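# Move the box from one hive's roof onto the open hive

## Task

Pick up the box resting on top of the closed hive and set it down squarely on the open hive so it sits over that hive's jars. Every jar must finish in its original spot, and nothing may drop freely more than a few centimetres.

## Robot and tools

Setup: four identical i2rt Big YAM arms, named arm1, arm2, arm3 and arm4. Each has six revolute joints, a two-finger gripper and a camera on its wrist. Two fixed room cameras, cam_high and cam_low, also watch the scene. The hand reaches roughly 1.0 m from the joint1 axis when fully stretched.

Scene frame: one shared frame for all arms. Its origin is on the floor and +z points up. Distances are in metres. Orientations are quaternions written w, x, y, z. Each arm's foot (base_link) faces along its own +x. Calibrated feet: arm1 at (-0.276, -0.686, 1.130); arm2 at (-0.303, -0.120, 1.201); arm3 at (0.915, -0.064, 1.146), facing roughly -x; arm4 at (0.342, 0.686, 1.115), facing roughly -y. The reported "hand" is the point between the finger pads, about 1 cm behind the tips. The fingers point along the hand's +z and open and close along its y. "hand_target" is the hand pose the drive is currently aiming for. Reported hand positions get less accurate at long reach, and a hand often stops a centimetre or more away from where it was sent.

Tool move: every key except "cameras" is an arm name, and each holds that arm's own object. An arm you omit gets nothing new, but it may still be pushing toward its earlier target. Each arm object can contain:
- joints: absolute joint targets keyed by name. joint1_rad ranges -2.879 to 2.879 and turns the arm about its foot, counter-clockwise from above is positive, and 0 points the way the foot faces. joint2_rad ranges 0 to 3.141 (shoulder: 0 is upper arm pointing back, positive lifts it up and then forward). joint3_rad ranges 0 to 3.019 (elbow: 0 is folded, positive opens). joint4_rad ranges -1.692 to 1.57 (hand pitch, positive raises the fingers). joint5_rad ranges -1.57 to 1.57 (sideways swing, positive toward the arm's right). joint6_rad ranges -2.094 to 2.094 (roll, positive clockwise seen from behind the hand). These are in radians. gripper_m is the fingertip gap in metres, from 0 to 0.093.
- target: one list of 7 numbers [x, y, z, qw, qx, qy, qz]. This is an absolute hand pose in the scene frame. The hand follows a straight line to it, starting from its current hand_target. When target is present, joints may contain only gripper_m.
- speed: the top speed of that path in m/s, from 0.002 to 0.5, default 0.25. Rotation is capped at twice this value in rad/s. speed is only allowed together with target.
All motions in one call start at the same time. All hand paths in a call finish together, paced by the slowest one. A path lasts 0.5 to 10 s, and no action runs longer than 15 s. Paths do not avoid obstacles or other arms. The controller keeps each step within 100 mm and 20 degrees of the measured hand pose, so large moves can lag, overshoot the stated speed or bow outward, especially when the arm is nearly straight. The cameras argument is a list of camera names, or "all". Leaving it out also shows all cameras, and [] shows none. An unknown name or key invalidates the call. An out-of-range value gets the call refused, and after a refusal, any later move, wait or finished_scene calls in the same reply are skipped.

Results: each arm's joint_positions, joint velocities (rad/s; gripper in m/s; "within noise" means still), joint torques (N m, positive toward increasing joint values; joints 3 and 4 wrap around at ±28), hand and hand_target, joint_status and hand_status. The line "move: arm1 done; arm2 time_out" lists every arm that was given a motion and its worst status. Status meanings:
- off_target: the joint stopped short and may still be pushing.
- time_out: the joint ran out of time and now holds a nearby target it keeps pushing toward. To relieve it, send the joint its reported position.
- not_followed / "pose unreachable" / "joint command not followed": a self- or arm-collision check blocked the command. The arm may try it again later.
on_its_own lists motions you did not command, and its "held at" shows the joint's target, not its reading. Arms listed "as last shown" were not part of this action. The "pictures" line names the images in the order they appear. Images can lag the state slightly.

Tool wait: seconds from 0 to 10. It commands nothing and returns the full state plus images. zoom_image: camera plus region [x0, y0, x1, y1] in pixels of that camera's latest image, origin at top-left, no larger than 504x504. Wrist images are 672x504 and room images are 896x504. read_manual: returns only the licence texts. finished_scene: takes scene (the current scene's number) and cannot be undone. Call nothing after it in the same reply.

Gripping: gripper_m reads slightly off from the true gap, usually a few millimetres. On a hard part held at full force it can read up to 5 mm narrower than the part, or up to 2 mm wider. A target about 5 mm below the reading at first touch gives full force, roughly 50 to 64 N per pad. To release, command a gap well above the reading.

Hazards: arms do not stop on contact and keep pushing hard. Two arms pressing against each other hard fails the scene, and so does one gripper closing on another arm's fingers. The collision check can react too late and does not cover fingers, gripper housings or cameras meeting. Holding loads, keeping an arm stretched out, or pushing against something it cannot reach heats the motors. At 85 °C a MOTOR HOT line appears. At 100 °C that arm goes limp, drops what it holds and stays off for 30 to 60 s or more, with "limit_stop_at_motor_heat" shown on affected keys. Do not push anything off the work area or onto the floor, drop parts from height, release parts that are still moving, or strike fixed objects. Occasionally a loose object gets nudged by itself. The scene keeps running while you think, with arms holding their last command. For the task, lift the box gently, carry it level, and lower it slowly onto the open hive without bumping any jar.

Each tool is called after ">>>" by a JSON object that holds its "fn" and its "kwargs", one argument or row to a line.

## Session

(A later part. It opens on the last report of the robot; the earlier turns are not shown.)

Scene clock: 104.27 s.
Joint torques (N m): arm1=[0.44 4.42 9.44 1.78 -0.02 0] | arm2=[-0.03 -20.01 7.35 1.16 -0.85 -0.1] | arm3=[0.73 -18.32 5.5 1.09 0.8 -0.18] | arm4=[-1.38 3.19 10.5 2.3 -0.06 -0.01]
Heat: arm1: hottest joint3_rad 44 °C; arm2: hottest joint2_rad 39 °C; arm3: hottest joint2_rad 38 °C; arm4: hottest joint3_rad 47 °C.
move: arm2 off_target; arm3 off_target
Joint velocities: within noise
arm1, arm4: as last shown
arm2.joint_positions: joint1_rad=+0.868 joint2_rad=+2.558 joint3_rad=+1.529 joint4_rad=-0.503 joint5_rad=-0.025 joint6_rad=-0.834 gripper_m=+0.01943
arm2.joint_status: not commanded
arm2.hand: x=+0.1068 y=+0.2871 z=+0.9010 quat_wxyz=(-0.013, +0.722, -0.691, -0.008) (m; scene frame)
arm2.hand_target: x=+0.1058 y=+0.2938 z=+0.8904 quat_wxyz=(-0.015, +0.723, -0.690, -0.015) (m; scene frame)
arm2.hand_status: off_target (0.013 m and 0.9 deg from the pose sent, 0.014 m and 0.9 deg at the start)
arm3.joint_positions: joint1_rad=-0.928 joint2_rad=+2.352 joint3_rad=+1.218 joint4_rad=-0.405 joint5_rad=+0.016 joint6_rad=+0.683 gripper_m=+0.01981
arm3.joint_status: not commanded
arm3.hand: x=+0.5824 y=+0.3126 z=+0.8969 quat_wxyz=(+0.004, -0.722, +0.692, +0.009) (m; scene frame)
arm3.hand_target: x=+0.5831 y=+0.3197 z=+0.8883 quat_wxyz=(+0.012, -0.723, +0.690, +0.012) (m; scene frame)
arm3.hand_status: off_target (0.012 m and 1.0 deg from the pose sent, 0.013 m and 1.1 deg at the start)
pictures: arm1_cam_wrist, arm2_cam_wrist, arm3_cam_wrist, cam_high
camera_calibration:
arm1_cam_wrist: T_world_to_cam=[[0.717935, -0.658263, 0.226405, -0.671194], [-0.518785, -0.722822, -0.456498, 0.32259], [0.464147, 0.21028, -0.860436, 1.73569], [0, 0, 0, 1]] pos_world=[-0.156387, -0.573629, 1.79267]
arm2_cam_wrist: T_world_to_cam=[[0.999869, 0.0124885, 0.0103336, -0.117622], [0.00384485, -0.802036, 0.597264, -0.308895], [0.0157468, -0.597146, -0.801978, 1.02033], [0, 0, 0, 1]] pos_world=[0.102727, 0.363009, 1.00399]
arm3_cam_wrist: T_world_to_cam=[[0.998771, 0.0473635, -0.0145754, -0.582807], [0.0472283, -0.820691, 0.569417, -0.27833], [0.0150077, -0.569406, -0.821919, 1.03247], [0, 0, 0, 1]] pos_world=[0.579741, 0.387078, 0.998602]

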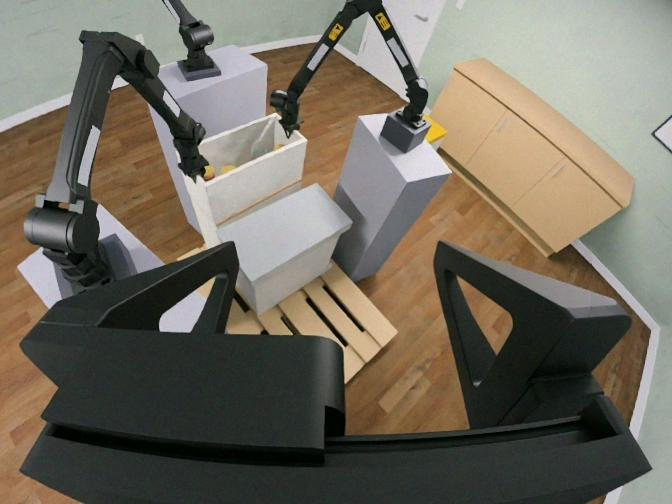

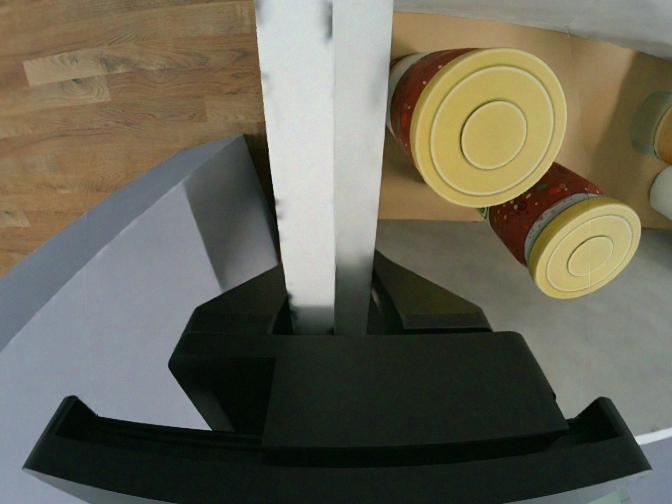

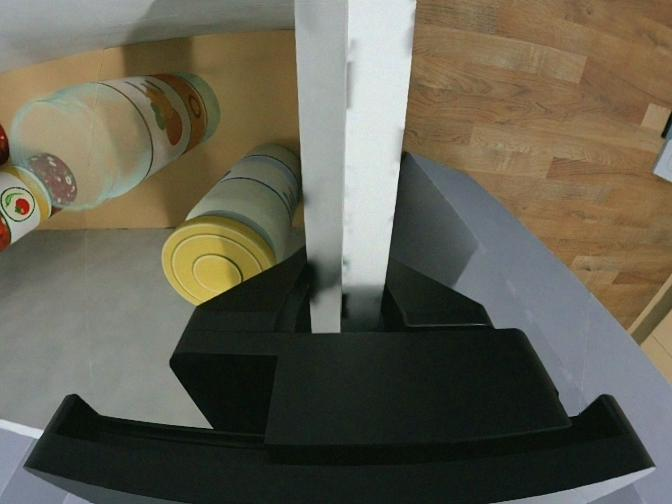

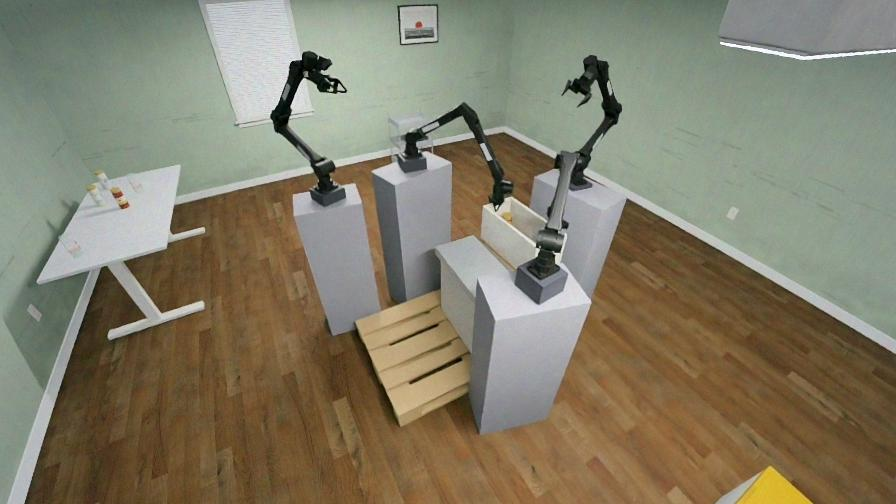

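>>> {"fn": "move", "kwargs": {
  "arm2": {"target":[0.106,0.289,0.889,-0.013,0.722,-0.691,-0.01],"speed":0.06},
  "arm3": {"target":[0.583,0.3145,0.885,-0.007,0.722,-0.691,-0.009],"speed":0.06},
  "cameras": []
}}

>>> {"fn": "move", "kwargs": {
  "arm2": {"joints":{"gripper_m":0.024}},
  "arm3": {"joints":{"gripper_m":0.024}},
  "cameras": []
}}

>>> {"fn": "move", "kwargs": {
  "arm2": {"joints":{"gripper_m":0.06}},
  "arm3": {"joints":{"gripper_m":0.06}},
  "cameras": ["arm2_cam_wrist","arm3_cam_wrist"]
}}

Scene clock: 108.07 s.
Joint torques (N m): arm1=[0.56 4.42 9.44 1.78 -0.02 0] | arm2=[-0.09 -20.42 6.76 1.31 -0.48 -0.1] | arm3=[1.08 -17.9 5.01 1.18 0.49 -0.11] | arm4=[-1.14 3.25 10.67 2.25 -0.06 0.06]
Heat: arm1: hottest joint3_rad 44 °C; arm2: hottest joint2_rad 39 °C; arm3: hottest joint2_rad 38 °C; arm4: hottest joint3_rad 47 °C.
move: arm2 off_target; arm3 off_target
Joint velocities: within noise
arm1.joint_positions: joint1_rad=+0.165 joint2_rad=+0.548 joint3_rad=+1.345 joint4_rad=-1.232 joint5_rad=-0.217 joint6_rad=-0.340 gripper_m=+0.09396
arm1.joint_status: not commanded
arm1.hand: x=-0.1000 y=-0.5475 z=+1.6867 quat_wxyz=(-0.528, +0.393, -0.741, -0.131) (m; scene frame)
arm1.hand_target: x=-0.1029 y=-0.5491 z=+1.6986 quat_wxyz=(-0.539, +0.391, -0.734, -0.131) (m; scene frame)
arm1.hand_status: not commanded
arm2.joint_positions: joint1_rad=+0.868 joint2_rad=+2.558 joint3_rad=+1.529 joint4_rad=-0.503 joint5_rad=-0.023 joint6_rad=-0.834 gripper_m=+0.01943
arm2.joint_status: not commanded
arm2.hand: x=+0.1070 y=+0.2868 z=+0.9010 quat_wxyz=(-0.013, +0.722, -0.691, -0.007) (m; scene frame)
arm2.hand_target: x=+0.1058 y=+0.2888 z=+0.8893 quat_wxyz=(-0.013, +0.722, -0.691, -0.010) (m; scene frame)
arm2.hand_status: off_target (0.012 m and 0.4 deg from the pose sent, 0.012 m and 0.3 deg at the start)
arm3.joint_positions: joint1_rad=-0.928 joint2_rad=+2.352 joint3_rad=+1.218 joint4_rad=-0.405 joint5_rad=+0.014 joint6_rad=+0.683 gripper_m=+0.01981
arm3.joint_status: not commanded
arm3.hand: x=+0.5822 y=+0.3122 z=+0.8968 quat_wxyz=(+0.003, -0.722, +0.692, +0.009) (m; scene frame)
arm3.hand_target: x=+0.5832 y=+0.3142 z=+0.8852 quat_wxyz=(+0.007, -0.722, +0.691, +0.009) (m; scene frame)
arm3.hand_status: off_target (0.012 m and 0.5 deg from the pose sent, 0.012 m and 0.4 deg at the start)
arm4.joint_positions: joint1_rad=+0.337 joint2_rad=+0.580 joint3_rad=+1.357 joint4_rad=-1.358 joint5_rad=+0.031 joint6_rad=-0.490 gripper_m=+0.09396
arm4.joint_status: not commanded
arm4.hand: x=+0.3795 y=+0.4625 z=+1.6399 quat_wxyz=(-0.273, -0.382, -0.795, +0.384) (m; scene frame)
arm4.hand_target: x=+0.3789 y=+0.4651 z=+1.6508 quat_wxyz=(-0.280, -0.380, -0.789, +0.393) (m; scene frame)
arm4.hand_status: not commanded
pictures: none
No camera images: "cameras" was empty.

Scene clock: 108.73 s.
Joint torques (N m): arm1=[0.44 4.42 9.43 1.81 -0.02 0] | arm2=[-0.21 -20.13 6.74 1.31 -0.29 -0.09] | arm3=[1.08 -18.43 4.98 0.77 0.29 -0.11] | arm4=[-1.73 3.55 10.3 2.19 -0.04 0.03]
Heat: arm1: hottest joint3_rad 44 °C; arm2: hottest joint2_rad 39 °C; arm3: hottest joint2_rad 38 °C; arm4: hottest joint3_rad 47 °C.
move: arm2 done; arm3 done
Joint velocities: within noise
arm1, arm4: as last shown
arm2.joint_positions: joint1_rad=+0.868 joint2_rad=+2.558 joint3_rad=+1.529 joint4_rad=-0.503 joint5_rad=-0.028 joint6_rad=-0.834 gripper_m=+0.02395
arm2.joint_status: all done
arm2.hand: x=+0.1065 y=+0.2874 z=+0.9010 quat_wxyz=(-0.013, +0.722, -0.691, -0.009) (m; scene frame)
arm2.hand_target: x=+0.1058 y=+0.2888 z=+0.8893 quat_wxyz=(-0.013, +0.722, -0.691, -0.010) (m; scene frame)
arm2.hand_status: not commanded
arm3.joint_positions: joint1_rad=-0.928 joint2_rad=+2.358 joint3_rad=+1.218 joint4_rad=-0.395 joint5_rad=+0.019 joint6_rad=+0.683 gripper_m=+0.02390
arm3.joint_status: all done
arm3.hand: x=+0.5826 y=+0.3130 z=+0.8941 quat_wxyz=(+0.005, -0.722, +0.692, +0.011) (m; scene frame)
arm3.hand_target: x=+0.5832 y=+0.3141 z=+0.8852 quat_wxyz=(+0.007, -0.722, +0.691, +0.009) (m; scene frame)
arm3.hand_status: not commanded
pictures: none
No camera images: "cameras" was empty.

Scene clock: 109.40 s.
Joint torques (N m): arm1=[0.56 4.37 9.46 1.78 -0.02 0.01] | arm2=[-0.26 -20.37 6.69 1.32 -0.27 -0.08] | arm3=[1.32 -18.73 4.94 0.76 0.2 -0.11] | arm4=[-1.32 3.37 10.45 2.28 -0.05 0]
Heat: arm1: hottest joint3_rad 44 °C; arm2: hottest joint2_rad 39 °C; arm3: hottest joint2_rad 38 °C; arm4: hottest joint3_rad 47 °C.
move: arm2 done; arm3 done
Joint velocities: within noise
arm1, arm4: as last shown
arm2.joint_positions: joint1_rad=+0.868 joint2_rad=+2.558 joint3_rad=+1.529 joint4_rad=-0.503 joint5_rad=-0.028 joint6_rad=-0.834 gripper_m=+0.05986
arm2.joint_status: all done
arm2.hand: x=+0.1064 y=+0.2875 z=+0.9010 quat_wxyz=(-0.013, +0.722, -0.691, -0.009) (m; scene frame)
arm2.hand_target: x=+0.1058 y=+0.2888 z=+0.8893 quat_wxyz=(-0.013, +0.722, -0.691, -0.010) (m; scene frame)
arm2.hand_status: not commanded
arm3.joint_positions: joint1_rad=-0.928 joint2_rad=+2.361 joint3_rad=+1.218 joint4_rad=-0.395 joint5_rad=+0.021 joint6_rad=+0.683 gripper_m=+0.05980
arm3.joint_status: all done
arm3.hand: x=+0.5837 y=+0.3125 z=+0.8926 quat_wxyz=(+0.006, -0.722, +0.692, +0.009) (m; scene frame)
arm3.hand_target: x=+0.5833 y=+0.3142 z=+0.8852 quat_wxyz=(+0.007, -0.722, +0.691, +0.009) (m; scene frame)
arm3.hand_status: not commanded
pictures: arm2_cam_wrist, arm3_cam_wrist
camera_calibration:
arm2_cam_wrist: T_world_to_cam=[[0.999885, 0.0125417, 0.0084984, -0.115606], [0.00501184, -0.803207, 0.595679, -0.307042], [0.0142968, -0.595568, -0.803178, 1.02133], [0, 0, 0, 1]] pos_world=[0.102529, 0.363106, 1.00419]
arm3_cam_wrist: T_world_to_cam=[[0.998823, 0.0469872, -0.0120391, -0.586247], [0.0455341, -0.822774, 0.566541, -0.271806], [0.0167148, -0.566422, -0.823946, 1.02867], [0, 0, 0, 1]] pos_world=[0.580739, 0.386575, 0.994503]

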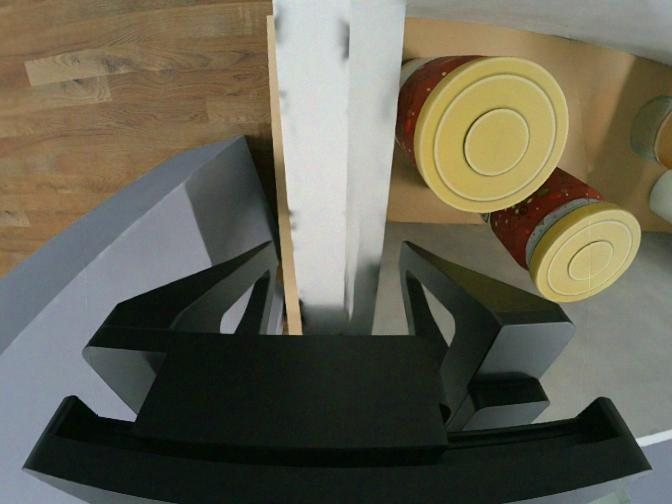

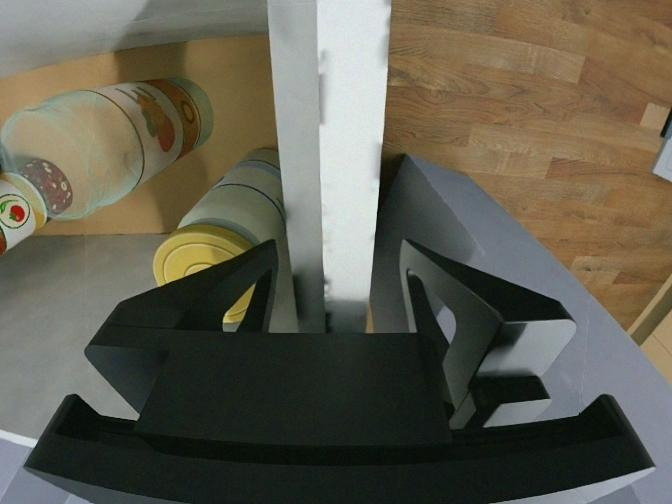

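>>> {"fn": "move", "kwargs": {
  "arm2": {"target":[0.108,0.289,1.06,-0.013,0.722,-0.691,-0.01],"speed":0.2},
  "arm3": {"target":[0.581,0.3145,1.06,-0.007,0.722,-0.691,-0.009],"speed":0.2}
}}

>>> {"fn": "zoom_image", "kwargs": {
  "camera": "arm1_cam_wrist",
  "region": [170, 100, 330, 250]
}}

>>> {"fn": "zoom_image", "kwargs": {
  "camera": "cam_high",
  "region": [460, 180, 590, 290]
}}

>>> {"fn": "zoom_image", "kwargs": {
  "camera": "arm4_cam_wrist",
  "region": [150, 180, 390, 380]
}}

>>> {"fn": "zoom_image", "kwargs": {
  "camera": "arm1_cam_wrist",
  "region": [185, 180, 245, 240]
}}

>>> {"fn": "zoom_image", "kwargs": {
  "camera": "arm1_cam_wrist",
  "region": [275, 145, 325, 195]
}}

Scene clock: 113.80 s.
Joint torques (N m): arm1=[0.44 4.37 9.44 1.78 -0.02 0] | arm2=[-0.67 -21.77 6.64 0.34 -0.29 -0.17] | arm3=[1.61 -21.13 6.37 0.21 0.21 -0.05] | arm4=[-1.08 3.9 10.78 2.28 -0.03 0.02]
Heat: arm1: hottest joint3_rad 44 °C; arm2: hottest joint2_rad 39 °C; arm3: hottest joint2_rad 38 °C; arm4: hottest joint3_rad 47 °C.
move: arm2 done; arm3 off_target
Joint velocities: within noise
arm1, arm4: as last shown
arm2.joint_positions: joint1_rad=+0.868 joint2_rad=+2.226 joint3_rad=+1.429 joint4_rad=-0.717 joint5_rad=-0.028 joint6_rad=-0.834 gripper_m=+0.05993
arm2.joint_status: not commanded
arm2.hand: x=+0.1109 y=+0.2940 z=+1.0622 quat_wxyz=(-0.022, +0.722, -0.691, -0.009) (m; scene frame)
arm2.hand_target: x=+0.1080 y=+0.2891 z=+1.0600 quat_wxyz=(-0.013, +0.722, -0.691, -0.010) (m; scene frame)
arm2.hand_status: done (0.006 m and 1.0 deg from the pose sent, 0.159 m and 0.1 deg at the start)
arm3.joint_positions: joint1_rad=-0.928 joint2_rad=+2.014 joint3_rad=+1.164 joint4_rad=-0.708 joint5_rad=+0.021 joint6_rad=+0.683 gripper_m=+0.05988
arm3.joint_status: not commanded
arm3.hand: x=+0.5863 y=+0.3120 z=+1.0478 quat_wxyz=(+0.005, -0.722, +0.692, -0.001) (m; scene frame)
arm3.hand_target: x=+0.5811 y=+0.3145 z=+1.0598 quat_wxyz=(+0.007, -0.722, +0.691, +0.009) (m; scene frame)
arm3.hand_status: off_target (0.013 m and 1.1 deg from the pose sent, 0.167 m and 0.2 deg at the start)
pictures: arm1_cam_wrist, arm2_cam_wrist, arm3_cam_wrist, arm4_cam_wrist, cam_high, cam_low
camera_calibration:
arm1_cam_wrist: T_world_to_cam=[[0.717935, -0.658263, 0.226405, -0.671194], [-0.518785, -0.722822, -0.456498, 0.32259], [0.464147, 0.21028, -0.860436, 1.73569], [0, 0, 0, 1]] pos_world=[-0.156387, -0.573629, 1.79267]
arm2_cam_wrist: T_world_to_cam=[[0.999698, 0.0124987, 0.0211684, -0.134972], [-0.00225803, -0.810775, 0.585354, -0.383797], [0.024479, -0.585225, -0.810501, 1.15831], [0, 0, 0, 1]] pos_world=[0.10571, 0.368386, 1.16633]
arm3_cam_wrist: T_world_to_cam=[[0.99889, 0.0470965, 0.000212717, -0.599876], [0.0382755, -0.814418, 0.579016, -0.371757], [0.0274428, -0.578365, -0.815316, 1.14461], [0, 0, 0, 1]] pos_world=[0.582029, 0.387487, 1.1486]
arm4_cam_wrist: T_world_to_cam=[[-0.811195, -0.420478, 0.406401, -0.165021], [-0.547005, 0.791326, -0.27311, 0.294883], [-0.206759, -0.443848, -0.871923, 1.83841], [0, 0, 0, 1]] pos_world=[0.407546, 0.513237, 1.75055]

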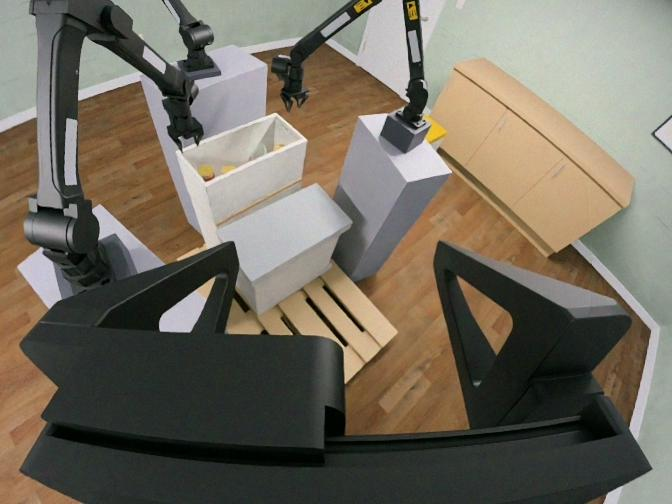

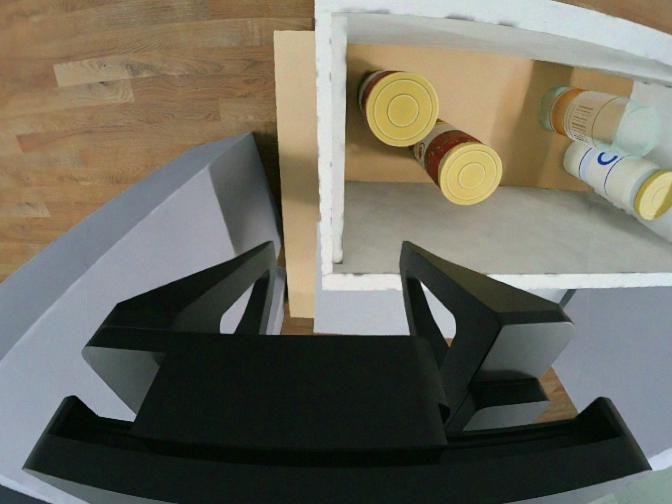

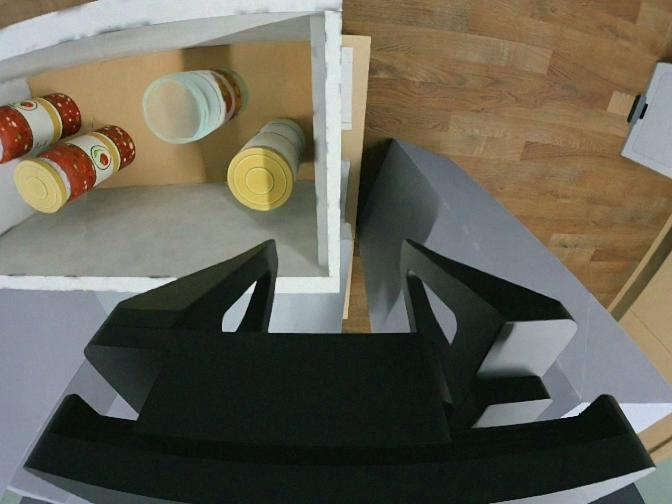

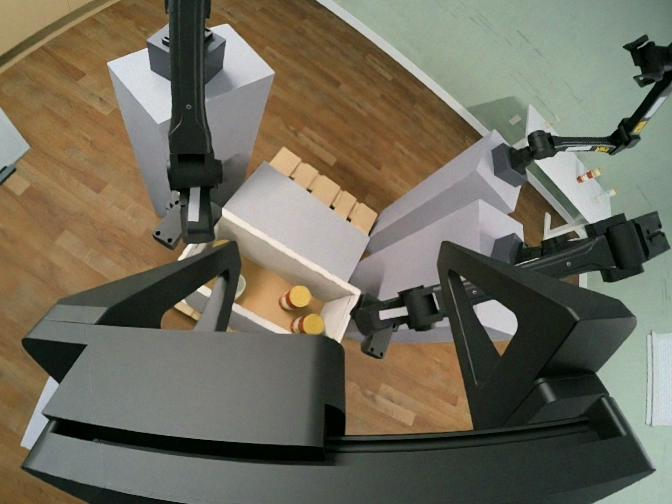

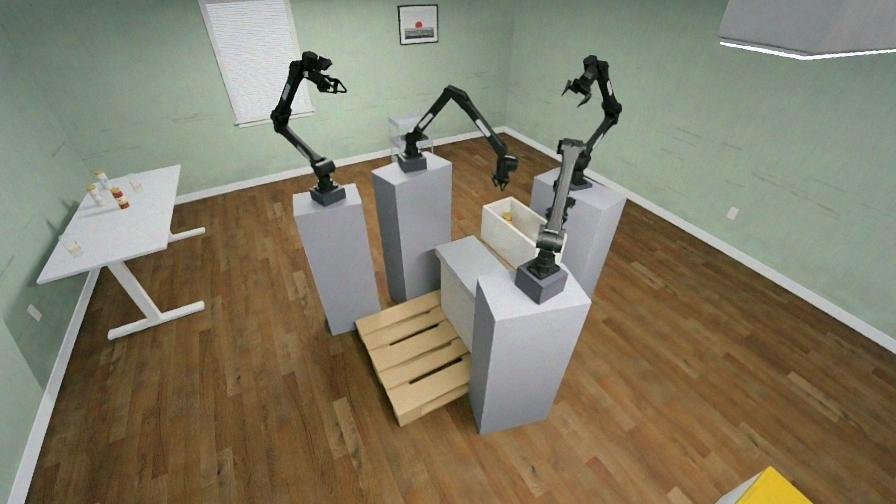

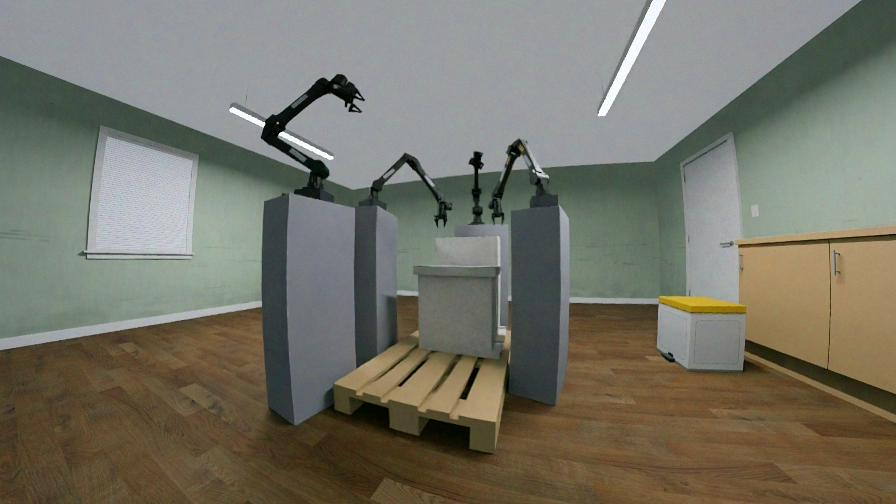

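Scaled by 3.150 from the camera's 672x504 image, which has a finer 960x720 frame.

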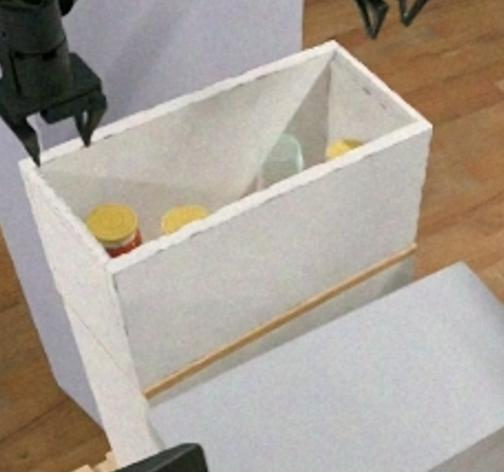

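Scaled by 3.877.

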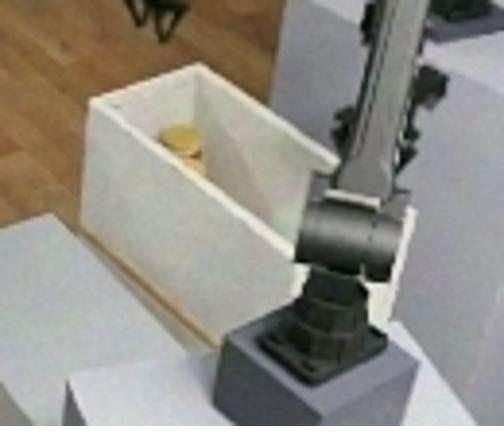

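Scaled by 2.100 from the camera's 672x504 image, which has a finer 960x720 frame.

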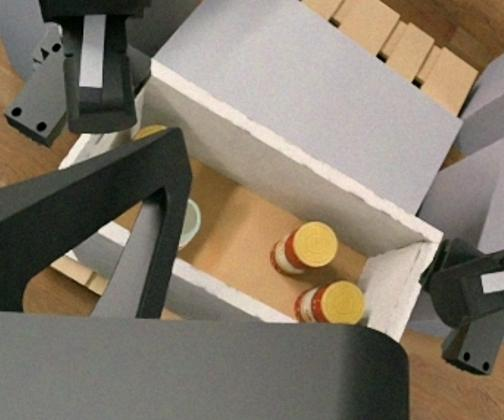

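Scaled by 8.400 from the camera's 672x504 image, which has a finer 960x720 frame.

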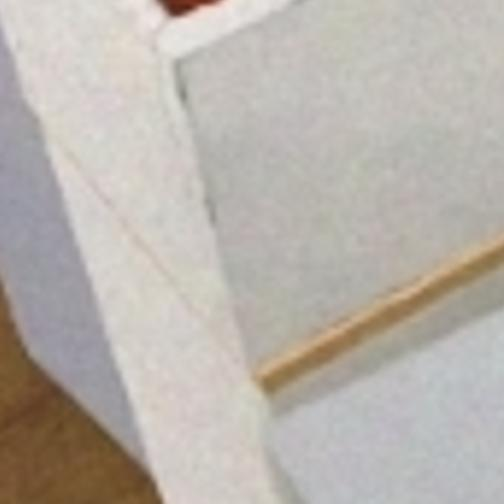

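Scaled by 10.080 from the camera's 672x504 image, which has a finer 960x720 frame.

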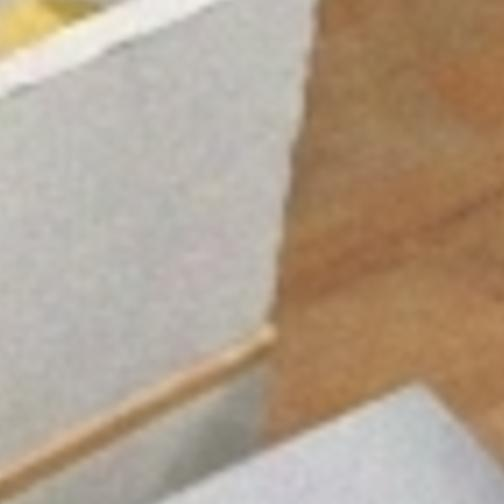

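>>> {"fn": "finished_scene", "kwargs": {
  "scene": 3
}}

The scene is finished: the task was done.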